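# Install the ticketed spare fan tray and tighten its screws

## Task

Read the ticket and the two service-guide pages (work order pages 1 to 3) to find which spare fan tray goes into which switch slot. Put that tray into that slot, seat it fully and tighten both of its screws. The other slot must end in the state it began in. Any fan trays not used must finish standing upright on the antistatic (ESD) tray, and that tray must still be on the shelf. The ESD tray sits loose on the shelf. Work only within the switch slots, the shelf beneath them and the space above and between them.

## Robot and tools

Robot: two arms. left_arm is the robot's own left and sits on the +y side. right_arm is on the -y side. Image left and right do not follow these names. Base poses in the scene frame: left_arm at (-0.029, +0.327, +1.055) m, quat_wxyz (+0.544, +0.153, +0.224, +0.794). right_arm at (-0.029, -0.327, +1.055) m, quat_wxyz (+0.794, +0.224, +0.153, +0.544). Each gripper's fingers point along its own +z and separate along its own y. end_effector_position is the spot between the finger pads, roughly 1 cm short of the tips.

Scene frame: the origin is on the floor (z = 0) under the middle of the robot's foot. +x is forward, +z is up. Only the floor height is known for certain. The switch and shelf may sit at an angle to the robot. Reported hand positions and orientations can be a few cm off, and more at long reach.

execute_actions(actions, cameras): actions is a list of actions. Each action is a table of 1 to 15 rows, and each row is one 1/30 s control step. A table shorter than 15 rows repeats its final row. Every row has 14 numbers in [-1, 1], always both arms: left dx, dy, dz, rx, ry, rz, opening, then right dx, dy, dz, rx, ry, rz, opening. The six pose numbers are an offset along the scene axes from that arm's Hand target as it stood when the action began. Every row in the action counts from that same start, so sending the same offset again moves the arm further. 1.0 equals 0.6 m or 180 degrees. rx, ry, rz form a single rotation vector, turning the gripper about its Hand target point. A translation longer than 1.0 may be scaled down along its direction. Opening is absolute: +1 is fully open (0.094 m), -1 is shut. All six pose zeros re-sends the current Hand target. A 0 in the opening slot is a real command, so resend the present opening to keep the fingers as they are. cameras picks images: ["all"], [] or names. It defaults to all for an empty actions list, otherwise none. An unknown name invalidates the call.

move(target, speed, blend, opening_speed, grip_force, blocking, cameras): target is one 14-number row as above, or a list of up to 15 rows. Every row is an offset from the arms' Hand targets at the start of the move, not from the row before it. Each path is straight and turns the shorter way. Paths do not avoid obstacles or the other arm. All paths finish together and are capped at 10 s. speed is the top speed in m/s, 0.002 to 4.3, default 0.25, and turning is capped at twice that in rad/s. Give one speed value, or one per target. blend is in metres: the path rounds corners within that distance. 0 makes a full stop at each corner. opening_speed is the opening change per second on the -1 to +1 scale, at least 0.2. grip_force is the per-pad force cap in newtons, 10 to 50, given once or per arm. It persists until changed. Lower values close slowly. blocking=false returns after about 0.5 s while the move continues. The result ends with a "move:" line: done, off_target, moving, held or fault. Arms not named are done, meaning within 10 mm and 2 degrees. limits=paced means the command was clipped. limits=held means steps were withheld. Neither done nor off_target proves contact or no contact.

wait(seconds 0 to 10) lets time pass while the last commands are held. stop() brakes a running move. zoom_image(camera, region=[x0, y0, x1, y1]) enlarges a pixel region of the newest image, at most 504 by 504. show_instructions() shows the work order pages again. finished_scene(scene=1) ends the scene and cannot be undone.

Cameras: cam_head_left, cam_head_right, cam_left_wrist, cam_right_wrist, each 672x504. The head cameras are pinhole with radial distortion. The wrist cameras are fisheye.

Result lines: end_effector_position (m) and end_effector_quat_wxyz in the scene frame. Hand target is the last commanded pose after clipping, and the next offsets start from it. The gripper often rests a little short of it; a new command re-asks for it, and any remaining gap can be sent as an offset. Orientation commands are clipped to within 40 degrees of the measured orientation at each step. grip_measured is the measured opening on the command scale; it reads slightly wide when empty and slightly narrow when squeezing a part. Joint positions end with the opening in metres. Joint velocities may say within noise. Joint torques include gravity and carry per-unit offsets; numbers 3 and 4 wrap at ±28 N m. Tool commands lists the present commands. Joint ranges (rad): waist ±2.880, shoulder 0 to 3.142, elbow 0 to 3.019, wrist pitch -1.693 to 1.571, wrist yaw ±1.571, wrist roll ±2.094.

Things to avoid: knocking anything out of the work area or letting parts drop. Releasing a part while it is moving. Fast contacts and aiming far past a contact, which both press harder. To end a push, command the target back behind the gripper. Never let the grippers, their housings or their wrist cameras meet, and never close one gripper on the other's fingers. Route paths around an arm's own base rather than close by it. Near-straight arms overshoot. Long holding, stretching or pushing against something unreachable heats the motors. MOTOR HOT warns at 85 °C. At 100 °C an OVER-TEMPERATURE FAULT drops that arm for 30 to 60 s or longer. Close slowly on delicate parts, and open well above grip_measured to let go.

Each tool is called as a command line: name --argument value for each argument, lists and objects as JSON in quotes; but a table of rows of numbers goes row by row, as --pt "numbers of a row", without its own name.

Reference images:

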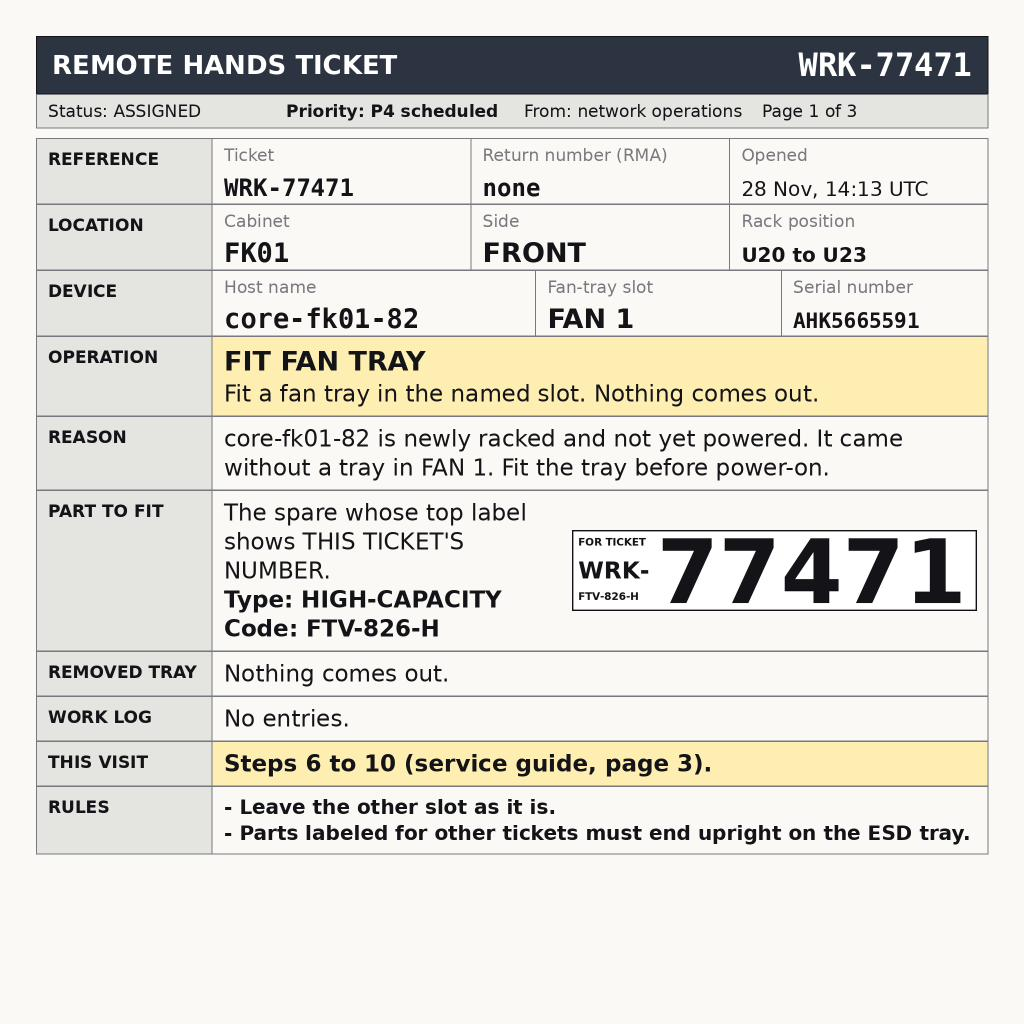

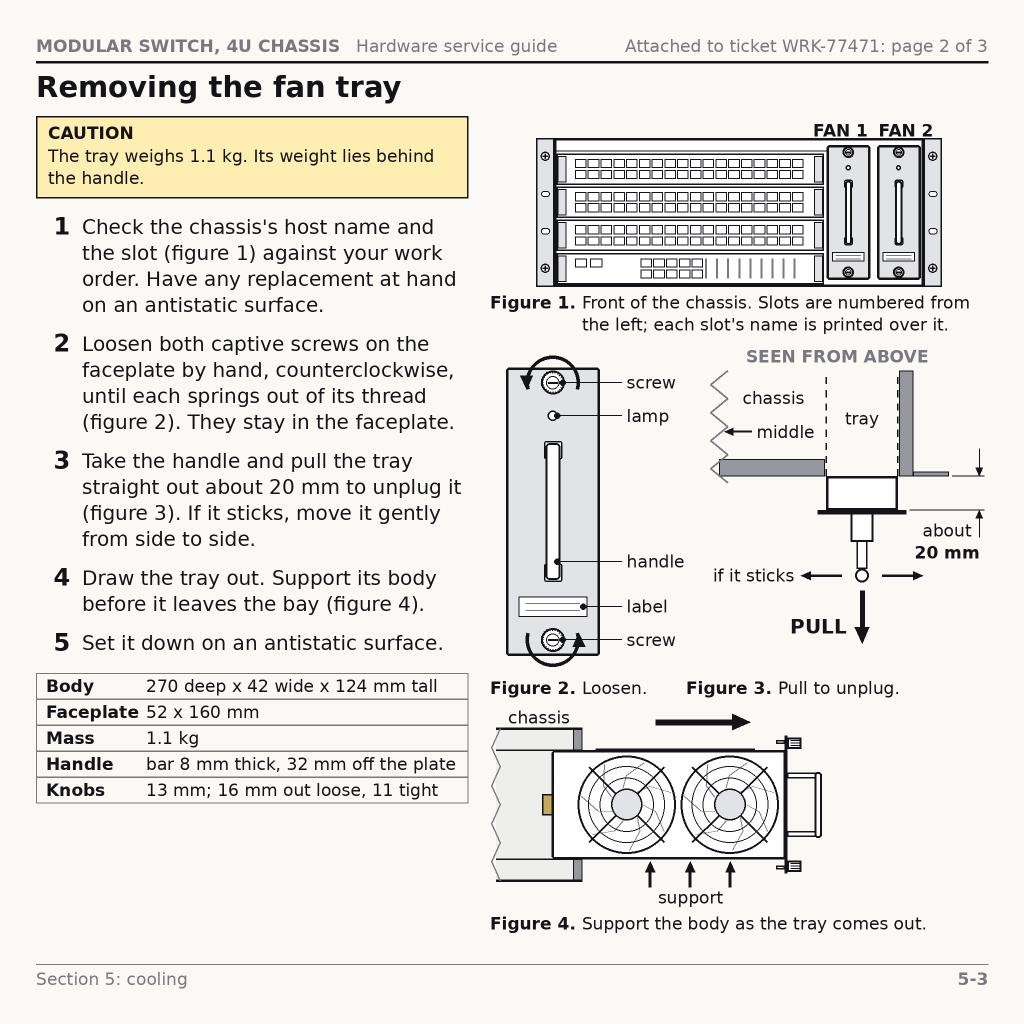

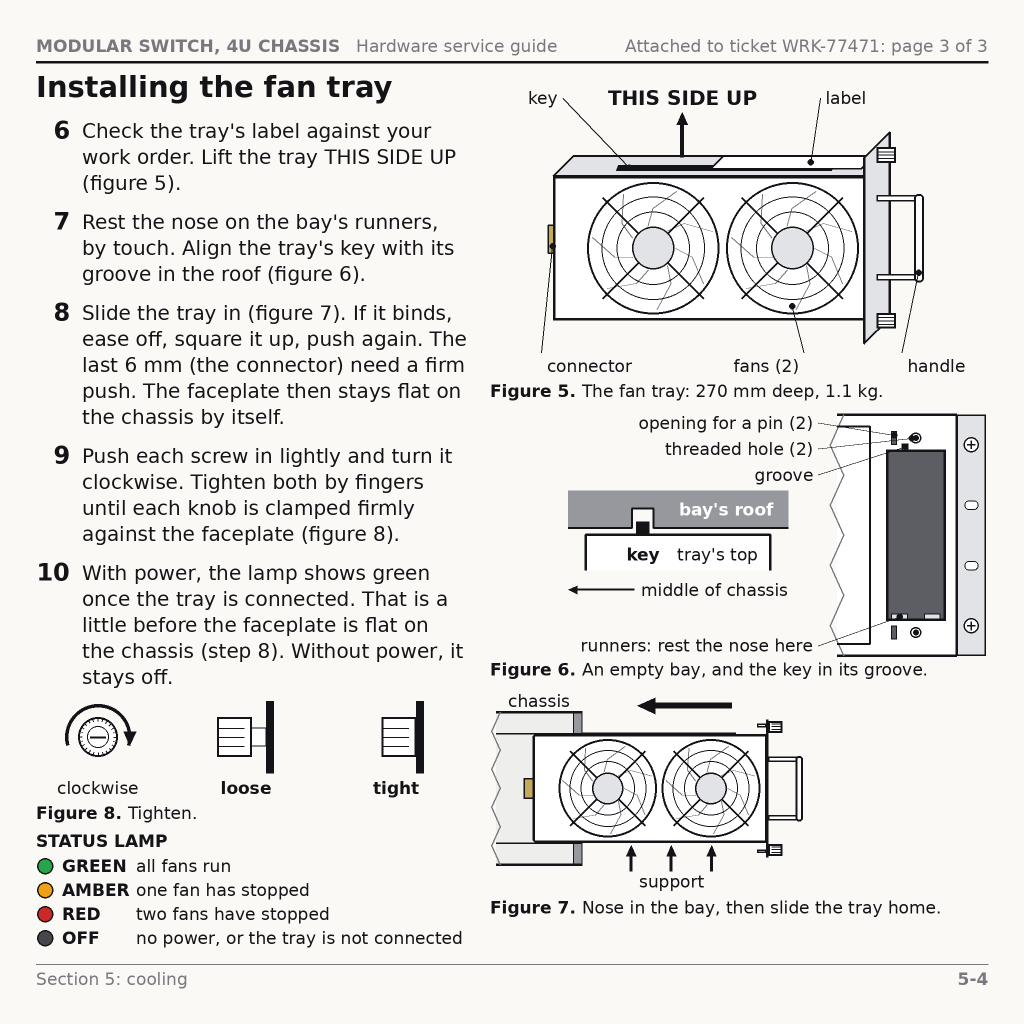

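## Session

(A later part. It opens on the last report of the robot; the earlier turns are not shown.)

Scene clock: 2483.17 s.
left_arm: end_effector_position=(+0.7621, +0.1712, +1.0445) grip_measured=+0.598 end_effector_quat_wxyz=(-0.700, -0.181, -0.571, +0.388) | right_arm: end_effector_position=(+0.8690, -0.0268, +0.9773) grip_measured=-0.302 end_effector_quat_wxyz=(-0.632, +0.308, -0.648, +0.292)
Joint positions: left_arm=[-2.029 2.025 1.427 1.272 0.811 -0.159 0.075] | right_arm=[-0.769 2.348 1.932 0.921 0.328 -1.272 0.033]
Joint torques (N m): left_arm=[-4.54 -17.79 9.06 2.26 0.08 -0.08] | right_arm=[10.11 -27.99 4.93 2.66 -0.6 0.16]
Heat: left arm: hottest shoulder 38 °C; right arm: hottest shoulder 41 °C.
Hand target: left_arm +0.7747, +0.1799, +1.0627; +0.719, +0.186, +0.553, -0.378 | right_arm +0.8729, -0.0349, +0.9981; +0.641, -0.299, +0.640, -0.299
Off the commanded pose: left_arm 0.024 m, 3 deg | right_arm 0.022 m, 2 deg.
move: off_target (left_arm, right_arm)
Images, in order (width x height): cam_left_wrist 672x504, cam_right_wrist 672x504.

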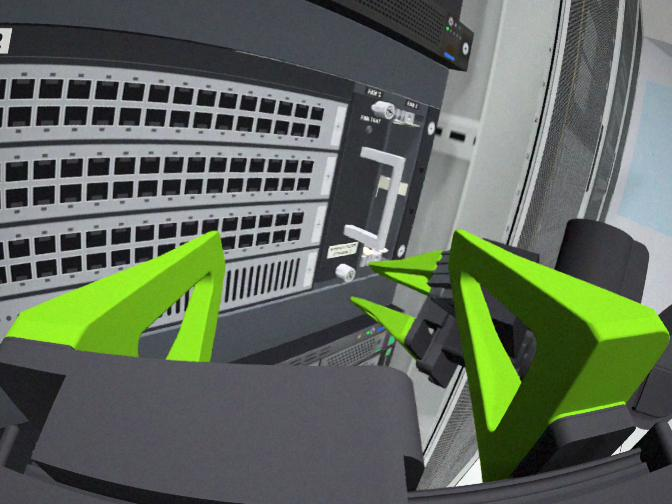

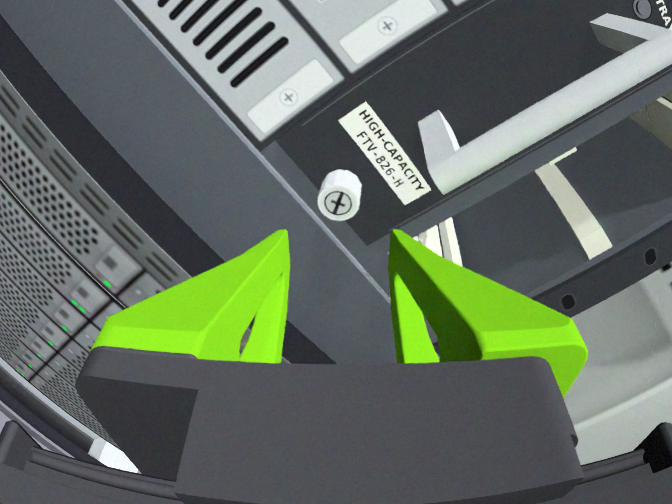

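move --pt "0 0 0 0 0 0 0.6 0.062 0.0 0.0 0.0 0 0 -0.3" --pt "0 0 0 0 0 0 0.6 0.062 0.0 0.0 0.0 0 0 -1" --pt "0 0 0 0 0 0 0.6 0.064 0.0 0.0 0.55 0 0 -1" --speed '[0.1,0.3,0.45]'

move --pt "0 0 0 0 0 0 0.6 -0.01 0.0 0.0 0.0 0 0 -0.3" --pt "0 0 0 0 0 0 0.6 -0.064 0.0 0.0 0.0 0 0 -0.3" --pt "0 0 0 0 0 0 0.6 -0.064 -0.00 0.0 -0.55 0 0 -0.3" --speed 0.4 --cameras '["cam_right_wrist","cam_left_wrist"]'

zoom_image --camera "cam_left_wrist" --region '[325, 230, 395, 290]'

Scene clock: 2502.40 s.
left_arm: end_effector_position=(+0.7621, +0.1712, +1.0445) grip_measured=+0.598 end_effector_quat_wxyz=(-0.700, -0.181, -0.571, +0.388) | right_arm: end_effector_position=(+0.8868, -0.0147, +0.9801) grip_measured=-0.764 end_effector_quat_wxyz=(+0.630, +0.272, +0.664, +0.297)
Joint positions: left_arm=[-2.029 2.025 1.427 1.272 0.811 -0.159 0.075] | right_arm=[-0.769 2.38 2.024 0.846 0.29 0.436 0.011]
Joint torques (N m): left_arm=[-4.54 -17.73 9.06 2.28 0.08 -0.08] | right_arm=[9.11 -26.29 10.81 1.32 0.57 0.31]
Heat: left arm: hottest shoulder 38 °C; right arm: hottest shoulder 43 °C.
Hand target: left_arm +0.7747, +0.1799, +1.0627; +0.719, +0.186, +0.553, -0.378 | right_arm +0.9113, -0.0348, +0.9979; +0.644, +0.294, +0.643, +0.293
Off the commanded pose: left_arm 0.024 m, 3 deg | right_arm 0.037 m, 4 deg.
move: off_target (left_arm, right_arm); target 2's new opening was sent with right_arm's hand 0.026 m and 2 deg from that target

Scene clock: 2507.33 s.
left_arm: end_effector_position=(+0.7621, +0.1712, +1.0445) grip_measured=+0.598 end_effector_quat_wxyz=(-0.700, -0.181, -0.571, +0.388) | right_arm: end_effector_position=(+0.8703, -0.0290, +0.9773) grip_measured=-0.302 end_effector_quat_wxyz=(-0.632, +0.307, -0.648, +0.293)
Joint positions: left_arm=[-2.029 2.025 1.427 1.272 0.811 -0.159 0.075] | right_arm=[-0.772 2.349 1.935 0.921 0.327 -1.272 0.033]
Joint torques (N m): left_arm=[-4.54 -17.79 9.05 2.26 0.09 -0.08] | right_arm=[10.34 -28.1 4.75 2.66 -0.53 0.16]
Heat: left arm: hottest shoulder 38 °C; right arm: hottest shoulder 42 °C.
Hand target: left_arm +0.7747, +0.1799, +1.0627; +0.719, +0.186, +0.553, -0.378 | right_arm +0.8729, -0.0349, +0.9979; +0.641, -0.299, +0.640, -0.299
Off the commanded pose: left_arm 0.024 m, 3 deg | right_arm 0.021 m, 2 deg.
move: off_target (left_arm, right_arm)
Images, in order (width x height): cam_left_wrist 672x504, cam_right_wrist 672x504.

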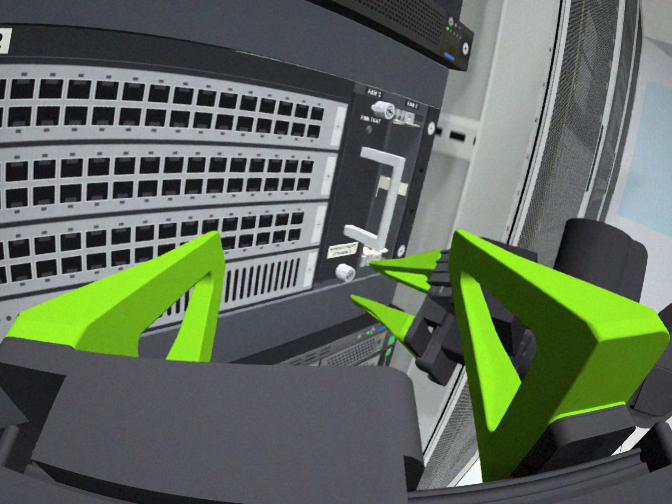

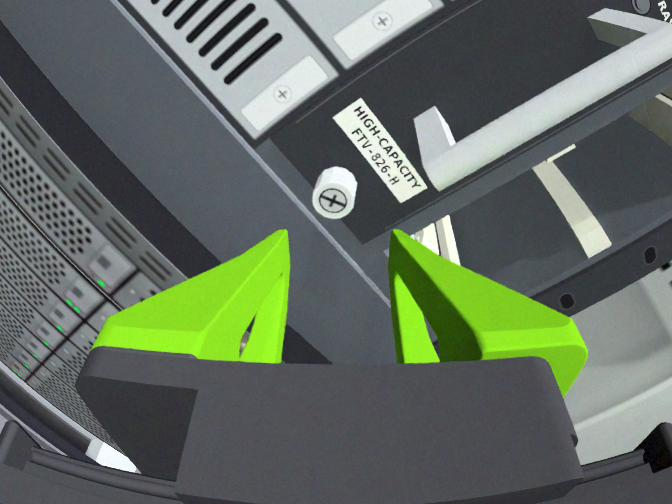

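Scaled by 7.200 from the camera's 672x504 image, which has a finer 960x720 frame.

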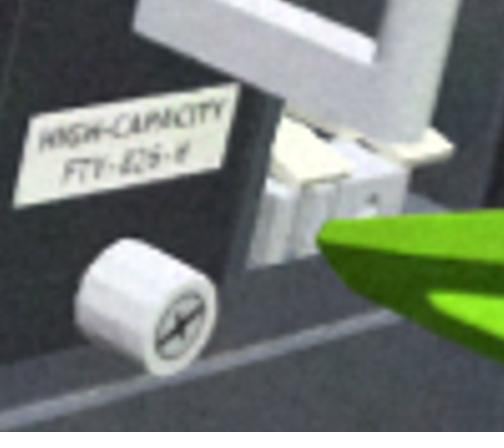

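move --pt "0 0 0 0 0 0 0.6 0.062 0.004 0.003 0.0 0 0 -0.3" --pt "0 0 0 0 0 0 0.6 0.062 0.004 0.003 0.0 0 0 -1" --pt "0 0 0 0 0 0 0.6 0.064 0.004 0.0 0.55 0 0 -1" --speed '[0.1,0.3,0.45]' --cameras '["cam_right_wrist"]'

zoom_image --camera "cam_right_wrist" --region '[250, 140, 430, 290]'

move --pt "0 0 0 0 0 0 0.6 -0.01 0.0 0.0 0.0 0 0 -0.3" --pt "0 0 0 0 0 0 0.6 -0.064 0.0 0.0 0.0 0 0 -0.3" --pt "0 0 0 0 0 0 0.6 -0.064 -0.00 0.0 -0.55 0 0 -0.3" --speed 0.4 --cameras '["cam_right_wrist","cam_left_wrist"]'

zoom_image --camera "cam_left_wrist" --region '[325, 230, 395, 290]'

Scene clock: 2522.53 s.
left_arm: end_effector_position=(+0.7621, +0.1712, +1.0445) grip_measured=+0.598 end_effector_quat_wxyz=(-0.700, -0.181, -0.571, +0.388) | right_arm: end_effector_position=(+0.8875, -0.0158, +0.9811) grip_measured=-0.762 end_effector_quat_wxyz=(+0.631, +0.275, +0.663, +0.295)
Joint positions: left_arm=[-2.029 2.025 1.427 1.272 0.811 -0.159 0.075] | right_arm=[-0.769 2.38 2.026 0.846 0.297 0.437 0.011]
Joint torques (N m): left_arm=[-4.54 -17.79 9.05 2.25 0.09 -0.08] | right_arm=[9.29 -26.05 11.02 1.18 0.4 0.29]
Heat: left arm: hottest shoulder 38 °C; right arm: hottest shoulder 43 °C.
Hand target: left_arm +0.7747, +0.1799, +1.0627; +0.719, +0.186, +0.553, -0.378 | right_arm +0.9113, -0.0324, +0.9980; +0.644, +0.294, +0.643, +0.293
Off the commanded pose: left_arm 0.024 m, 3 deg | right_arm 0.034 m, 3 deg.
move: off_target (left_arm, right_arm); target 2's new opening was sent with right_arm's hand 0.026 m and 2 deg from that target
Images, in order (width x height): cam_right_wrist 672x504.

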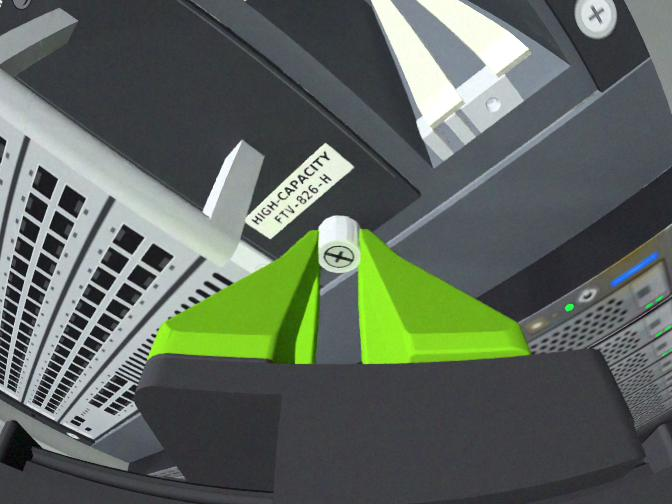

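Scaled by 2.800 from the camera's 672x504 image, which has a finer 960x720 frame.

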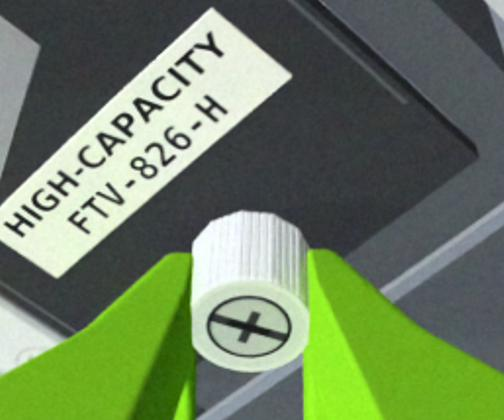

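Scene clock: 2527.47 s.
left_arm: end_effector_position=(+0.7621, +0.1712, +1.0445) grip_measured=+0.598 end_effector_quat_wxyz=(-0.700, -0.181, -0.571, +0.388) | right_arm: end_effector_position=(+0.8706, -0.0278, +0.9766) grip_measured=-0.302 end_effector_quat_wxyz=(-0.632, +0.307, -0.648, +0.293)
Joint positions: left_arm=[-2.029 2.025 1.427 1.272 0.811 -0.159 0.075] | right_arm=[-0.77 2.353 1.941 0.92 0.329 -1.274 0.033]
Joint torques (N m): left_arm=[-4.54 -17.79 9.05 2.26 0.09 -0.08] | right_arm=[10.58 -28.1 4.81 2.66 -0.52 0.11]
Heat: left arm: hottest shoulder 38 °C; right arm: hottest shoulder 43 °C.
Hand target: left_arm +0.7747, +0.1799, +1.0627; +0.719, +0.186, +0.553, -0.378 | right_arm +0.8728, -0.0323, +0.9980; +0.641, -0.299, +0.640, -0.299
Off the commanded pose: left_arm 0.024 m, 3 deg | right_arm 0.022 m, 2 deg.
move: off_target (left_arm, right_arm)
Images, in order (width x height): cam_left_wrist 672x504, cam_right_wrist 672x504.

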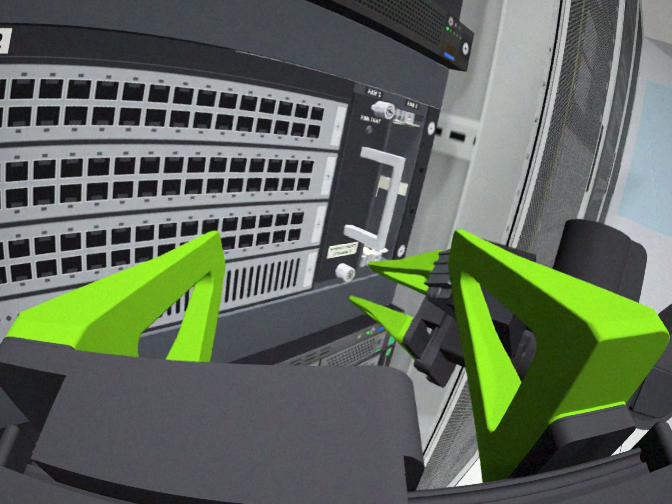

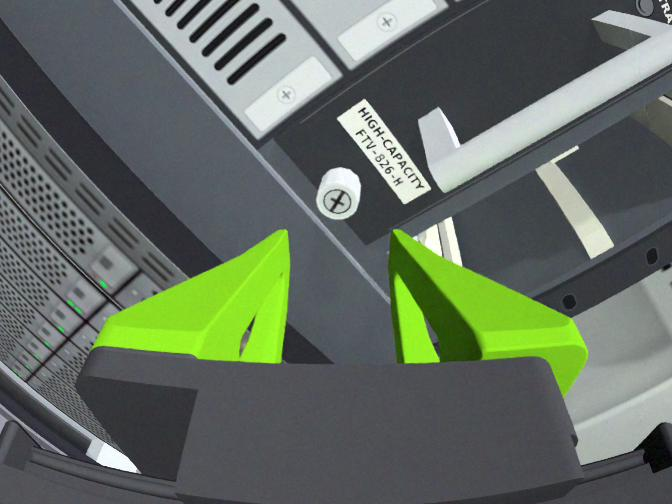

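Scaled by 7.200 from the camera's 672x504 image, which has a finer 960x720 frame.

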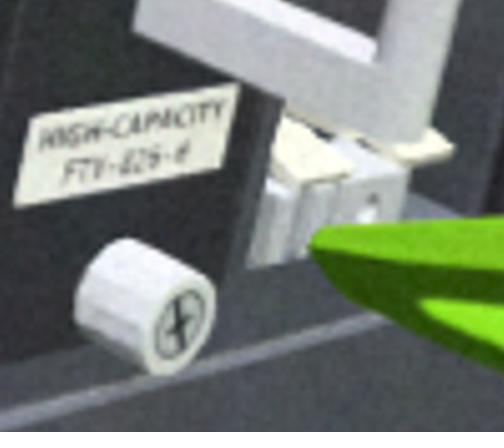

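move --pt "0 0 0 0 0 0 0.6 0.062 0.0 0.003 0.0 0 0 -0.3" --pt "0 0 0 0 0 0 0.6 0.062 0.0 0.003 0.0 0 0 -1" --speed '[0.1,0.3]' --cameras '["cam_right_wrist"]'

zoom_image --camera "cam_right_wrist" --region '[250, 140, 430, 290]'

move --pt "0 0 0 0 0 0 0.6 0.002 0.0 -0.003 0.6 0 0 -1" --speed '[0.45]' --cameras '["cam_right_wrist"]'

zoom_image --camera "cam_right_wrist" --region '[250, 140, 430, 290]'

Scene clock: 2537.90 s.
left_arm: end_effector_position=(+0.7621, +0.1712, +1.0445) grip_measured=+0.598 end_effector_quat_wxyz=(-0.700, -0.181, -0.571, +0.388) | right_arm: end_effector_position=(+0.8871, -0.0220, +0.9805) grip_measured=-0.763 end_effector_quat_wxyz=(-0.631, +0.312, -0.650, +0.286)
Joint positions: left_arm=[-2.029 2.025 1.427 1.272 0.811 -0.159 0.075] | right_arm=[-0.771 2.373 2.016 0.849 0.32 -1.265 0.011]
Joint torques (N m): left_arm=[-4.54 -17.79 9.05 2.28 0.08 -0.08] | right_arm=[9.7 -25.88 11.12 1.28 -0.66 0.14]
Heat: left arm: hottest shoulder 38 °C; right arm: hottest shoulder 44 °C.
Hand target: left_arm +0.7747, +0.1799, +1.0627; +0.719, +0.186, +0.553, -0.378 | right_arm +0.9100, -0.0323, +0.9998; +0.641, -0.299, +0.640, -0.299
Off the commanded pose: left_arm 0.024 m, 3 deg | right_arm 0.032 m, 3 deg.
move: off_target (left_arm, right_arm); target 2's new opening was sent with right_arm's hand 0.025 m and 2 deg from that target
Images, in order (width x height): cam_right_wrist 672x504.

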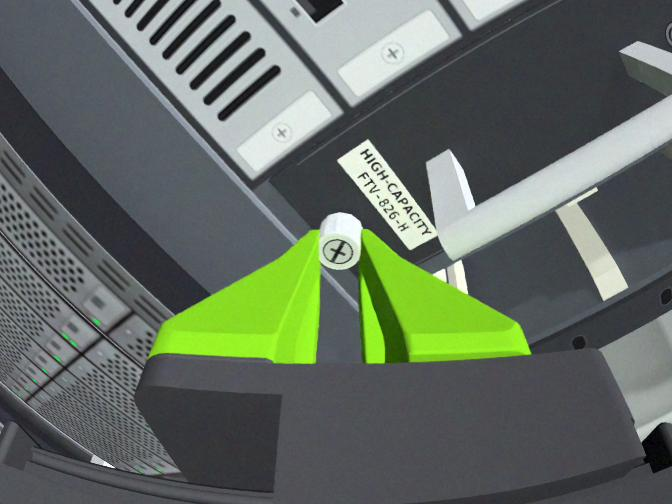

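Scaled by 2.800 from the camera's 672x504 image, which has a finer 960x720 frame.

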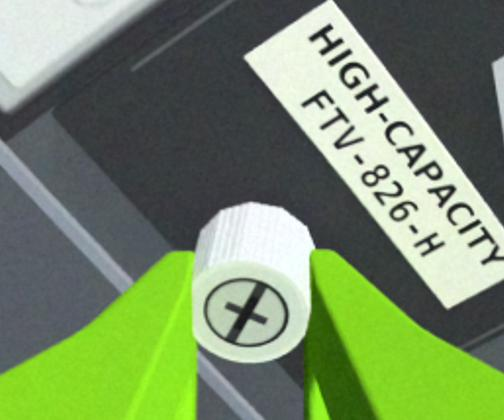

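Scene clock: 2541.10 s.
left_arm: end_effector_position=(+0.7621, +0.1712, +1.0445) grip_measured=+0.598 end_effector_quat_wxyz=(-0.700, -0.181, -0.571, +0.388) | right_arm: end_effector_position=(+0.8872, -0.0146, +0.9813) grip_measured=-0.763 end_effector_quat_wxyz=(+0.606, +0.323, +0.640, +0.344)
Joint positions: left_arm=[-2.029 2.025 1.427 1.272 0.811 -0.159 0.075] | right_arm=[-0.768 2.38 2.027 0.847 0.294 0.59 0.011]
Joint torques (N m): left_arm=[-4.54 -17.79 9.05 2.28 0.09 -0.08] | right_arm=[9.41 -26.17 10.99 1.18 0.51 0.27]
Heat: left arm: hottest shoulder 38 °C; right arm: hottest shoulder 44 °C.
Hand target: left_arm +0.7747, +0.1799, +1.0627; +0.719, +0.186, +0.553, -0.378 | right_arm +0.9112, -0.0324, +0.9980; +0.619, +0.343, +0.618, +0.342
Off the commanded pose: left_arm 0.024 m, 3 deg | right_arm 0.034 m, 4 deg.
move: off_target (left_arm, right_arm)
Images, in order (width x height): cam_right_wrist 672x504.

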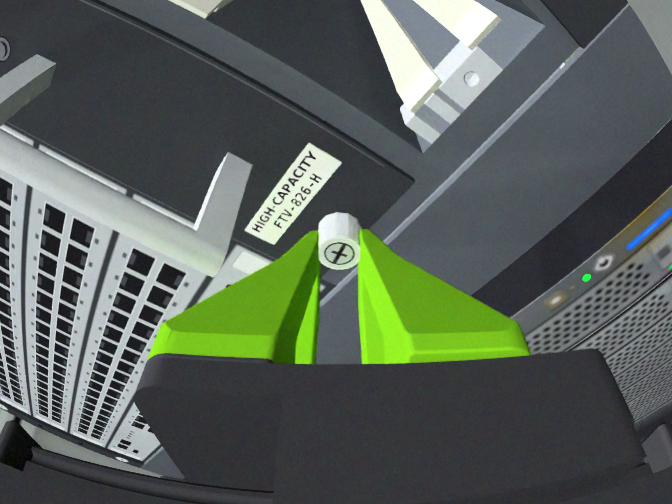

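Scaled by 2.800 from the camera's 672x504 image, which has a finer 960x720 frame.

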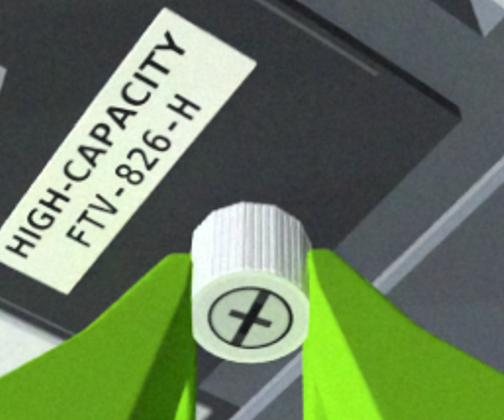

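move --pt "0 0 0 0 0 0 0.6 -0.01 0.0 0.0 0.0 0 0 -0.3" --pt "0 0 0 0 0 0 0.6 -0.064 0.0 0.0 0.0 0 0 -0.3" --pt "0 0 0 0 0 0 0.6 -0.064 -0.00 0.0 -0.6 0 0 -0.3" --pt "0 0 0 0 0 0 0.6 -0.001 -0.00 0.002 -0.6 0 0 -0.3" --pt "0 0 0 0 0 0 0.6 -0.001 -0.00 0.002 -0.6 0 0 -1" --speed '[0.4,0.4,0.5,0.12,0.3]' --cameras '["cam_right_wrist"]'

move --pt "0 0 0 0 0 0 0.6 0.002 0.0 -0.003 0.6 0 0 -1" --speed '[0.45]' --cameras '["cam_right_wrist"]'

zoom_image --camera "cam_right_wrist" --region '[250, 140, 430, 290]'

Scene clock: 2556.93 s.
left_arm: end_effector_position=(+0.7621, +0.1712, +1.0445) grip_measured=+0.598 end_effector_quat_wxyz=(-0.700, -0.181, -0.571, +0.388) | right_arm: end_effector_position=(+0.8872, -0.0224, +0.9800) grip_measured=-0.765 end_effector_quat_wxyz=(-0.631, +0.311, -0.650, +0.286)
Joint positions: left_arm=[-2.029 2.025 1.427 1.272 0.811 -0.159 0.075] | right_arm=[-0.771 2.374 2.018 0.849 0.321 -1.264 0.011]
Joint torques (N m): left_arm=[-4.54 -17.79 9.05 2.26 0.08 -0.08] | right_arm=[9.52 -25.82 11.25 1.25 -0.74 0.11]
Heat: left arm: hottest shoulder 38 °C; right arm: hottest shoulder 44 °C.
Hand target: left_arm +0.7747, +0.1799, +1.0627; +0.719, +0.186, +0.553, -0.378 | right_arm +0.9107, -0.0325, +0.9990; +0.641, -0.299, +0.640, -0.299
Off the commanded pose: left_arm 0.024 m, 3 deg | right_arm 0.032 m, 3 deg.
move: off_target (left_arm, right_arm); target 5's new opening was sent with right_arm's hand 0.025 m and 2 deg from that target
Images, in order (width x height): cam_right_wrist 672x504.

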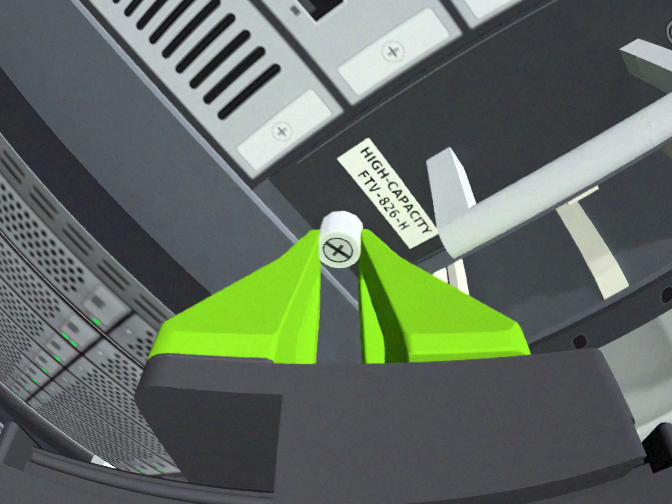

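Scene clock: 2560.20 s.
left_arm: end_effector_position=(+0.7621, +0.1712, +1.0445) grip_measured=+0.598 end_effector_quat_wxyz=(-0.700, -0.181, -0.571, +0.388) | right_arm: end_effector_position=(+0.8873, -0.0143, +0.9808) grip_measured=-0.765 end_effector_quat_wxyz=(+0.606, +0.323, +0.640, +0.344)
Joint positions: left_arm=[-2.029 2.025 1.427 1.272 0.811 -0.159 0.075] | right_arm=[-0.768 2.382 2.028 0.846 0.294 0.589 0.011]
Joint torques (N m): left_arm=[-4.6 -17.79 9.05 2.28 0.09 -0.08] | right_arm=[9.23 -26.05 11.11 1.18 0.49 0.34]
Heat: left arm: hottest shoulder 38 °C; right arm: hottest shoulder 43 °C.
Hand target: left_arm +0.7747, +0.1799, +1.0627; +0.719, +0.186, +0.553, -0.378 | right_arm +0.9118, -0.0325, +0.9972; +0.619, +0.343, +0.618, +0.342
Off the commanded pose: left_arm 0.024 m, 3 deg | right_arm 0.035 m, 4 deg.
move: off_target (left_arm, right_arm)
Images, in order (width x height): cam_right_wrist 672x504.

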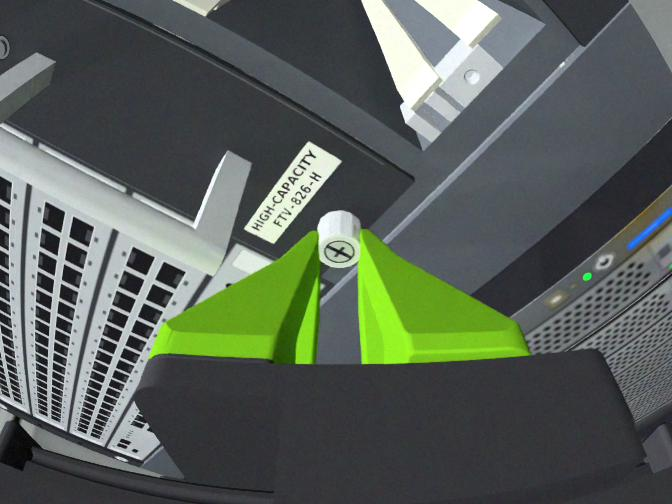

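Scaled by 2.800 from the camera's 672x504 image, which has a finer 960x720 frame.

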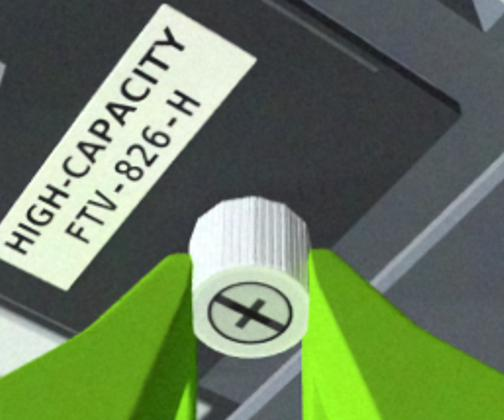

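move --pt "0 0 0 0 0 0 0.6 -0.01 0.0 0.0 0.0 0 0 -0.3" --pt "0 0 0 0 0 0 0.6 -0.064 0.0 0.0 0.0 0 0 -0.3" --pt "0 0 0 0 0 0 0.6 -0.064 -0.00 0.0 -0.6 0 0 -0.3" --pt "0 0 0 0 0 0 0.6 -0.001 -0.00 0.002 -0.6 0 0 -0.3" --pt "0 0 0 0 0 0 0.6 -0.001 -0.00 0.002 -0.6 0 0 -1" --speed '[0.4,0.4,0.6,0.15,0.3]'

move --pt "0 0 0 0 0 0 0.6 0.002 0.0 -0.001 0.6 0 0 -1" --speed '[0.5]' --cameras '["cam_right_wrist"]'

zoom_image --camera "cam_right_wrist" --region '[250, 140, 430, 290]'

move --pt "0 0 0 0 0 0 0.6 -0.01 0.0 0.0 0.0 0 0 -0.3" --pt "0 0 0 0 0 0 0.6 -0.064 0.0 0.0 0.0 0 0 -0.3" --pt "0 0 0 0 0 0 0.6 -0.064 -0.00 0.0 -0.6 0 0 -0.3" --pt "0 0 0 0 0 0 0.6 -0.001 -0.00 0.002 -0.6 0 0 -0.3" --pt "0 0 0 0 0 0 0.6 -0.001 -0.00 0.002 -0.6 0 0 -1" --speed '[0.4,0.4,0.6,0.15,0.3]'

move --pt "0 0 0 0 0 0 0.6 0.002 0.0 -0.001 0.6 0 0 -1" --speed '[0.5]' --cameras '["cam_right_wrist"]'

zoom_image --camera "cam_right_wrist" --region '[250, 140, 430, 290]'

Scene clock: 2585.27 s.
left_arm: end_effector_position=(+0.7621, +0.1712, +1.0445) grip_measured=+0.598 end_effector_quat_wxyz=(-0.700, -0.181, -0.571, +0.388) | right_arm: end_effector_position=(+0.8874, -0.0225, +0.9802) grip_measured=-0.765 end_effector_quat_wxyz=(-0.632, +0.310, -0.650, +0.286)
Joint positions: left_arm=[-2.029 2.025 1.427 1.272 0.811 -0.159 0.075] | right_arm=[-0.771 2.375 2.019 0.851 0.321 -1.262 0.011]
Joint torques (N m): left_arm=[-4.54 -17.73 9.05 2.26 0.08 -0.08] | right_arm=[9.41 -25.93 11.36 1.14 -0.8 0.14]
Heat: left arm: hottest shoulder 38 °C; right arm: hottest shoulder 42 °C.
Hand target: left_arm +0.7747, +0.1799, +1.0627; +0.719, +0.186, +0.553, -0.378 | right_arm +0.9113, -0.0326, +0.9986; +0.641, -0.299, +0.640, -0.299
Off the commanded pose: left_arm 0.024 m, 3 deg | right_arm 0.032 m, 3 deg.
move: off_target (left_arm, right_arm); target 5's new opening was sent with right_arm's hand 0.026 m and 2 deg from that target

Scene clock: 2588.30 s.
left_arm: end_effector_position=(+0.7621, +0.1712, +1.0445) grip_measured=+0.598 end_effector_quat_wxyz=(-0.700, -0.181, -0.571, +0.388) | right_arm: end_effector_position=(+0.8874, -0.0144, +0.9809) grip_measured=-0.765 end_effector_quat_wxyz=(+0.607, +0.323, +0.640, +0.344)
Joint positions: left_arm=[-2.029 2.025 1.427 1.272 0.811 -0.159 0.075] | right_arm=[-0.768 2.383 2.029 0.848 0.294 0.589 0.011]
Joint torques (N m): left_arm=[-4.54 -17.73 9.05 2.26 0.08 -0.08] | right_arm=[9.17 -26.29 11.12 1.03 0.51 0.31]
Heat: left arm: hottest shoulder 38 °C; right arm: hottest shoulder 42 °C.
Hand target: left_arm +0.7747, +0.1799, +1.0627; +0.719, +0.186, +0.553, -0.378 | right_arm +0.9125, -0.0325, +0.9979; +0.619, +0.343, +0.618, +0.342
Off the commanded pose: left_arm 0.024 m, 3 deg | right_arm 0.035 m, 4 deg.
move: off_target (left_arm, right_arm)
Images, in order (width x height): cam_right_wrist 672x504.

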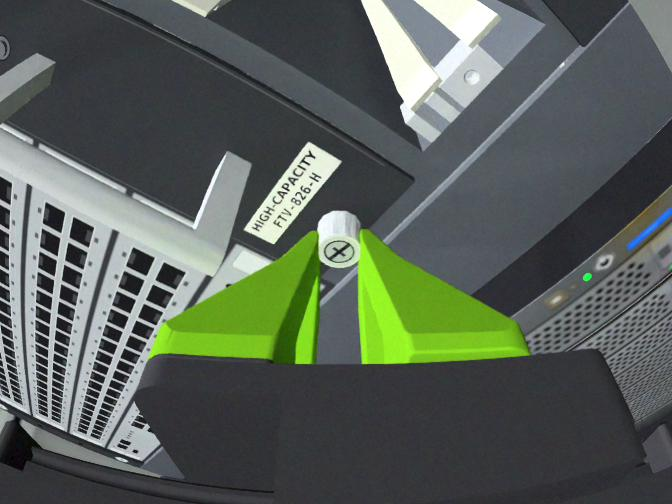

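Scaled by 2.800 from the camera's 672x504 image, which has a finer 960x720 frame.

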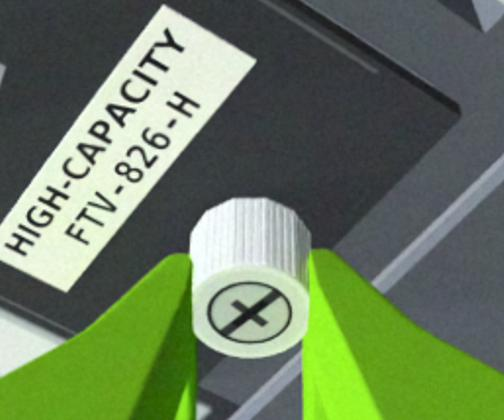

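Scene clock: 2593.77 s.
left_arm: end_effector_position=(+0.7621, +0.1712, +1.0445) grip_measured=+0.598 end_effector_quat_wxyz=(-0.700, -0.181, -0.571, +0.388) | right_arm: end_effector_position=(+0.8876, -0.0225, +0.9802) grip_measured=-0.765 end_effector_quat_wxyz=(-0.631, +0.310, -0.651, +0.286)
Joint positions: left_arm=[-2.029 2.025 1.427 1.272 0.811 -0.159 0.075] | right_arm=[-0.771 2.375 2.02 0.849 0.322 -1.262 0.011]
Joint torques (N m): left_arm=[-4.54 -17.73 9.05 2.26 0.09 -0.08] | right_arm=[9.52 -25.82 11.45 1.13 -0.83 0.12]
Heat: left arm: hottest shoulder 38 °C; right arm: hottest shoulder 42 °C.
Hand target: left_arm +0.7747, +0.1799, +1.0627; +0.719, +0.186, +0.553, -0.378 | right_arm +0.9119, -0.0324, +0.9993; +0.641, -0.299, +0.640, -0.299
Off the commanded pose: left_arm 0.024 m, 3 deg | right_arm 0.032 m, 3 deg.
move: off_target (left_arm, right_arm); target 5's new opening was sent with right_arm's hand 0.026 m and 2 deg from that target

Scene clock: 2596.80 s.
left_arm: end_effector_position=(+0.7621, +0.1712, +1.0445) grip_measured=+0.598 end_effector_quat_wxyz=(-0.700, -0.181, -0.571, +0.388) | right_arm: end_effector_position=(+0.8877, -0.0143, +0.9811) grip_measured=-0.765 end_effector_quat_wxyz=(+0.607, +0.324, +0.640, +0.344)
Joint positions: left_arm=[-2.029 2.025 1.427 1.272 0.811 -0.159 0.075] | right_arm=[-0.768 2.383 2.031 0.846 0.296 0.59 0.011]
Joint torques (N m): left_arm=[-4.54 -17.79 9.05 2.26 0.09 -0.08] | right_arm=[9.11 -26.17 11.15 1.05 0.44 0.27]
Heat: left arm: hottest shoulder 38 °C; right arm: hottest shoulder 42 °C.
Hand target: left_arm +0.7747, +0.1799, +1.0627; +0.719, +0.186, +0.553, -0.378 | right_arm +0.9130, -0.0325, +0.9984; +0.619, +0.343, +0.618, +0.342
Off the commanded pose: left_arm 0.024 m, 3 deg | right_arm 0.036 m, 4 deg.
move: off_target (left_arm, right_arm)
Images, in order (width x height): cam_right_wrist 672x504.

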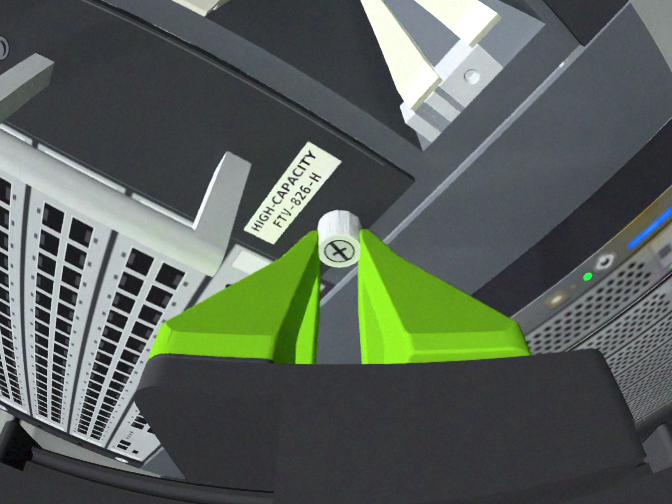

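Scaled by 2.800 from the camera's 672x504 image, which has a finer 960x720 frame.

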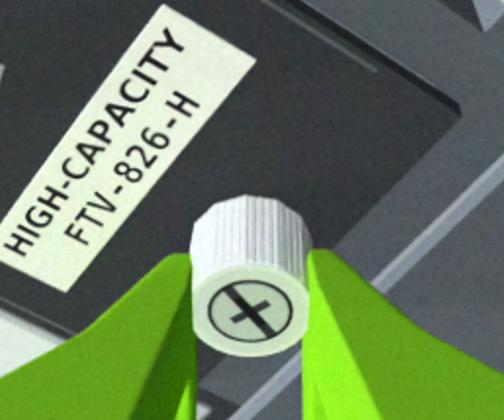

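move --pt "0 0 0 0 0 0 0.6 -0.01 0.0 0.0 0.0 0 0 -0.3" --pt "0 0 0 0 0 0 0.6 -0.064 0.0 0.0 0.0 0 0 -0.3" --pt "0 0 0 0 0 0 0.6 -0.064 -0.00 0.0 -0.6 0 0 -0.3" --pt "0 0 0 0 0 0 0.6 -0.001 -0.00 0.002 -0.6 0 0 -0.3" --pt "0 0 0 0 0 0 0.6 -0.001 -0.00 0.002 -0.6 0 0 -1" --speed '[0.4,0.4,0.6,0.15,0.3]' --cameras '["cam_right_wrist"]'

zoom_image --camera "cam_right_wrist" --region '[250, 140, 430, 290]'

move --pt "0 0 0 0 0 0 0.6 0.002 0.0 -0.002 0.6 0 0 -1" --speed '[0.5]' --cameras '["cam_right_wrist"]'

zoom_image --camera "cam_right_wrist" --region '[250, 140, 430, 290]'

Scene clock: 2612.57 s.
left_arm: end_effector_position=(+0.7621, +0.1712, +1.0445) grip_measured=+0.598 end_effector_quat_wxyz=(-0.700, -0.181, -0.571, +0.388) | right_arm: end_effector_position=(+0.8878, -0.0228, +0.9800) grip_measured=-0.767 end_effector_quat_wxyz=(-0.631, +0.310, -0.651, +0.286)
Joint positions: left_arm=[-2.029 2.025 1.427 1.272 0.811 -0.159 0.075] | right_arm=[-0.772 2.375 2.02 0.848 0.322 -1.262 0.011]
Joint torques (N m): left_arm=[-4.6 -17.79 9.05 2.28 0.08 -0.08] | right_arm=[9.47 -25.93 11.54 1.14 -0.83 0.11]
Heat: left arm: hottest shoulder 38 °C; right arm: hottest shoulder 41 °C.
Hand target: left_arm +0.7747, +0.1799, +1.0627; +0.719, +0.186, +0.553, -0.378 | right_arm +0.9125, -0.0326, +0.9997; +0.642, -0.299, +0.640, -0.299
Off the commanded pose: left_arm 0.024 m, 3 deg | right_arm 0.033 m, 3 deg.
move: off_target (left_arm, right_arm); target 5's new opening was sent with right_arm's hand 0.027 m and 2 deg from that target
Images, in order (width x height): cam_right_wrist 672x504.

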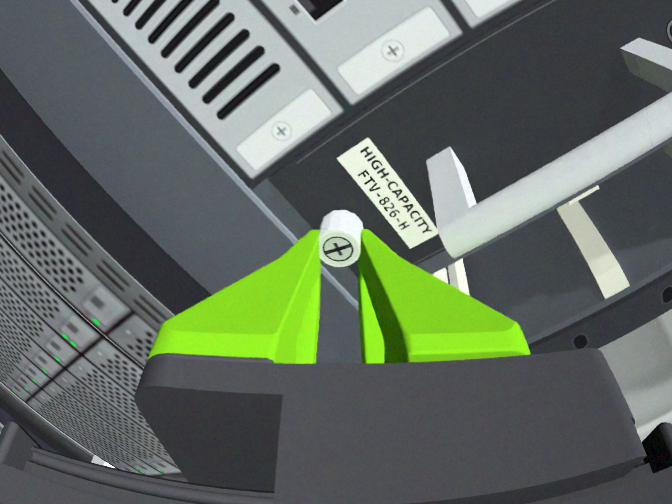

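Scaled by 2.800 from the camera's 672x504 image, which has a finer 960x720 frame.

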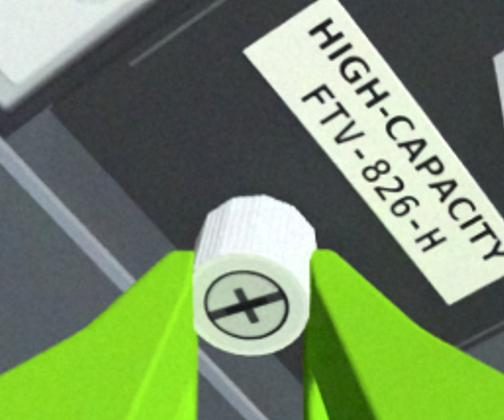

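Scene clock: 2615.60 s.
left_arm: end_effector_position=(+0.7621, +0.1712, +1.0445) grip_measured=+0.598 end_effector_quat_wxyz=(-0.700, -0.181, -0.571, +0.388) | right_arm: end_effector_position=(+0.8876, -0.0140, +0.9808) grip_measured=-0.766 end_effector_quat_wxyz=(+0.607, +0.323, +0.640, +0.344)
Joint positions: left_arm=[-2.029 2.025 1.427 1.272 0.811 -0.159 0.075] | right_arm=[-0.768 2.383 2.031 0.845 0.294 0.589 0.011]
Joint torques (N m): left_arm=[-4.54 -17.73 9.06 2.28 0.08 -0.08] | right_arm=[9.23 -26.17 11.32 1.02 0.5 0.33]
Heat: left arm: hottest shoulder 38 °C; right arm: hottest shoulder 41 °C.
Hand target: left_arm +0.7747, +0.1799, +1.0627; +0.719, +0.186, +0.553, -0.378 | right_arm +0.9136, -0.0323, +0.9987; +0.619, +0.343, +0.618, +0.342
Off the commanded pose: left_arm 0.024 m, 3 deg | right_arm 0.037 m, 4 deg.
move: off_target (left_arm, right_arm)
Images, in order (width x height): cam_right_wrist 672x504.

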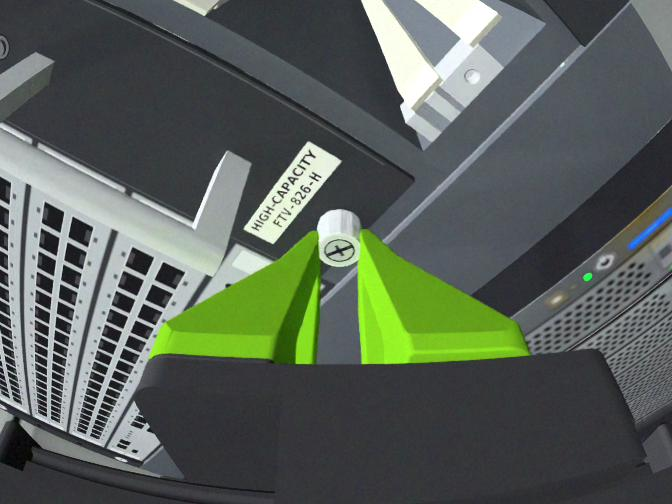

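Scaled by 2.800 from the camera's 672x504 image, which has a finer 960x720 frame.

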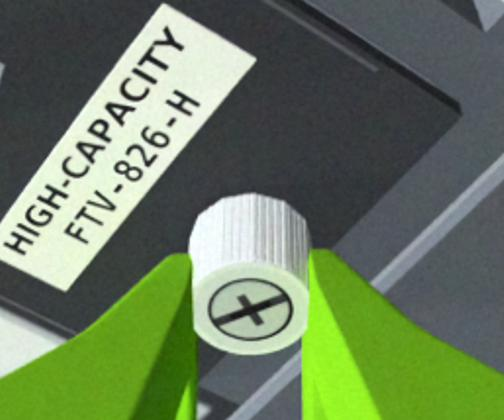

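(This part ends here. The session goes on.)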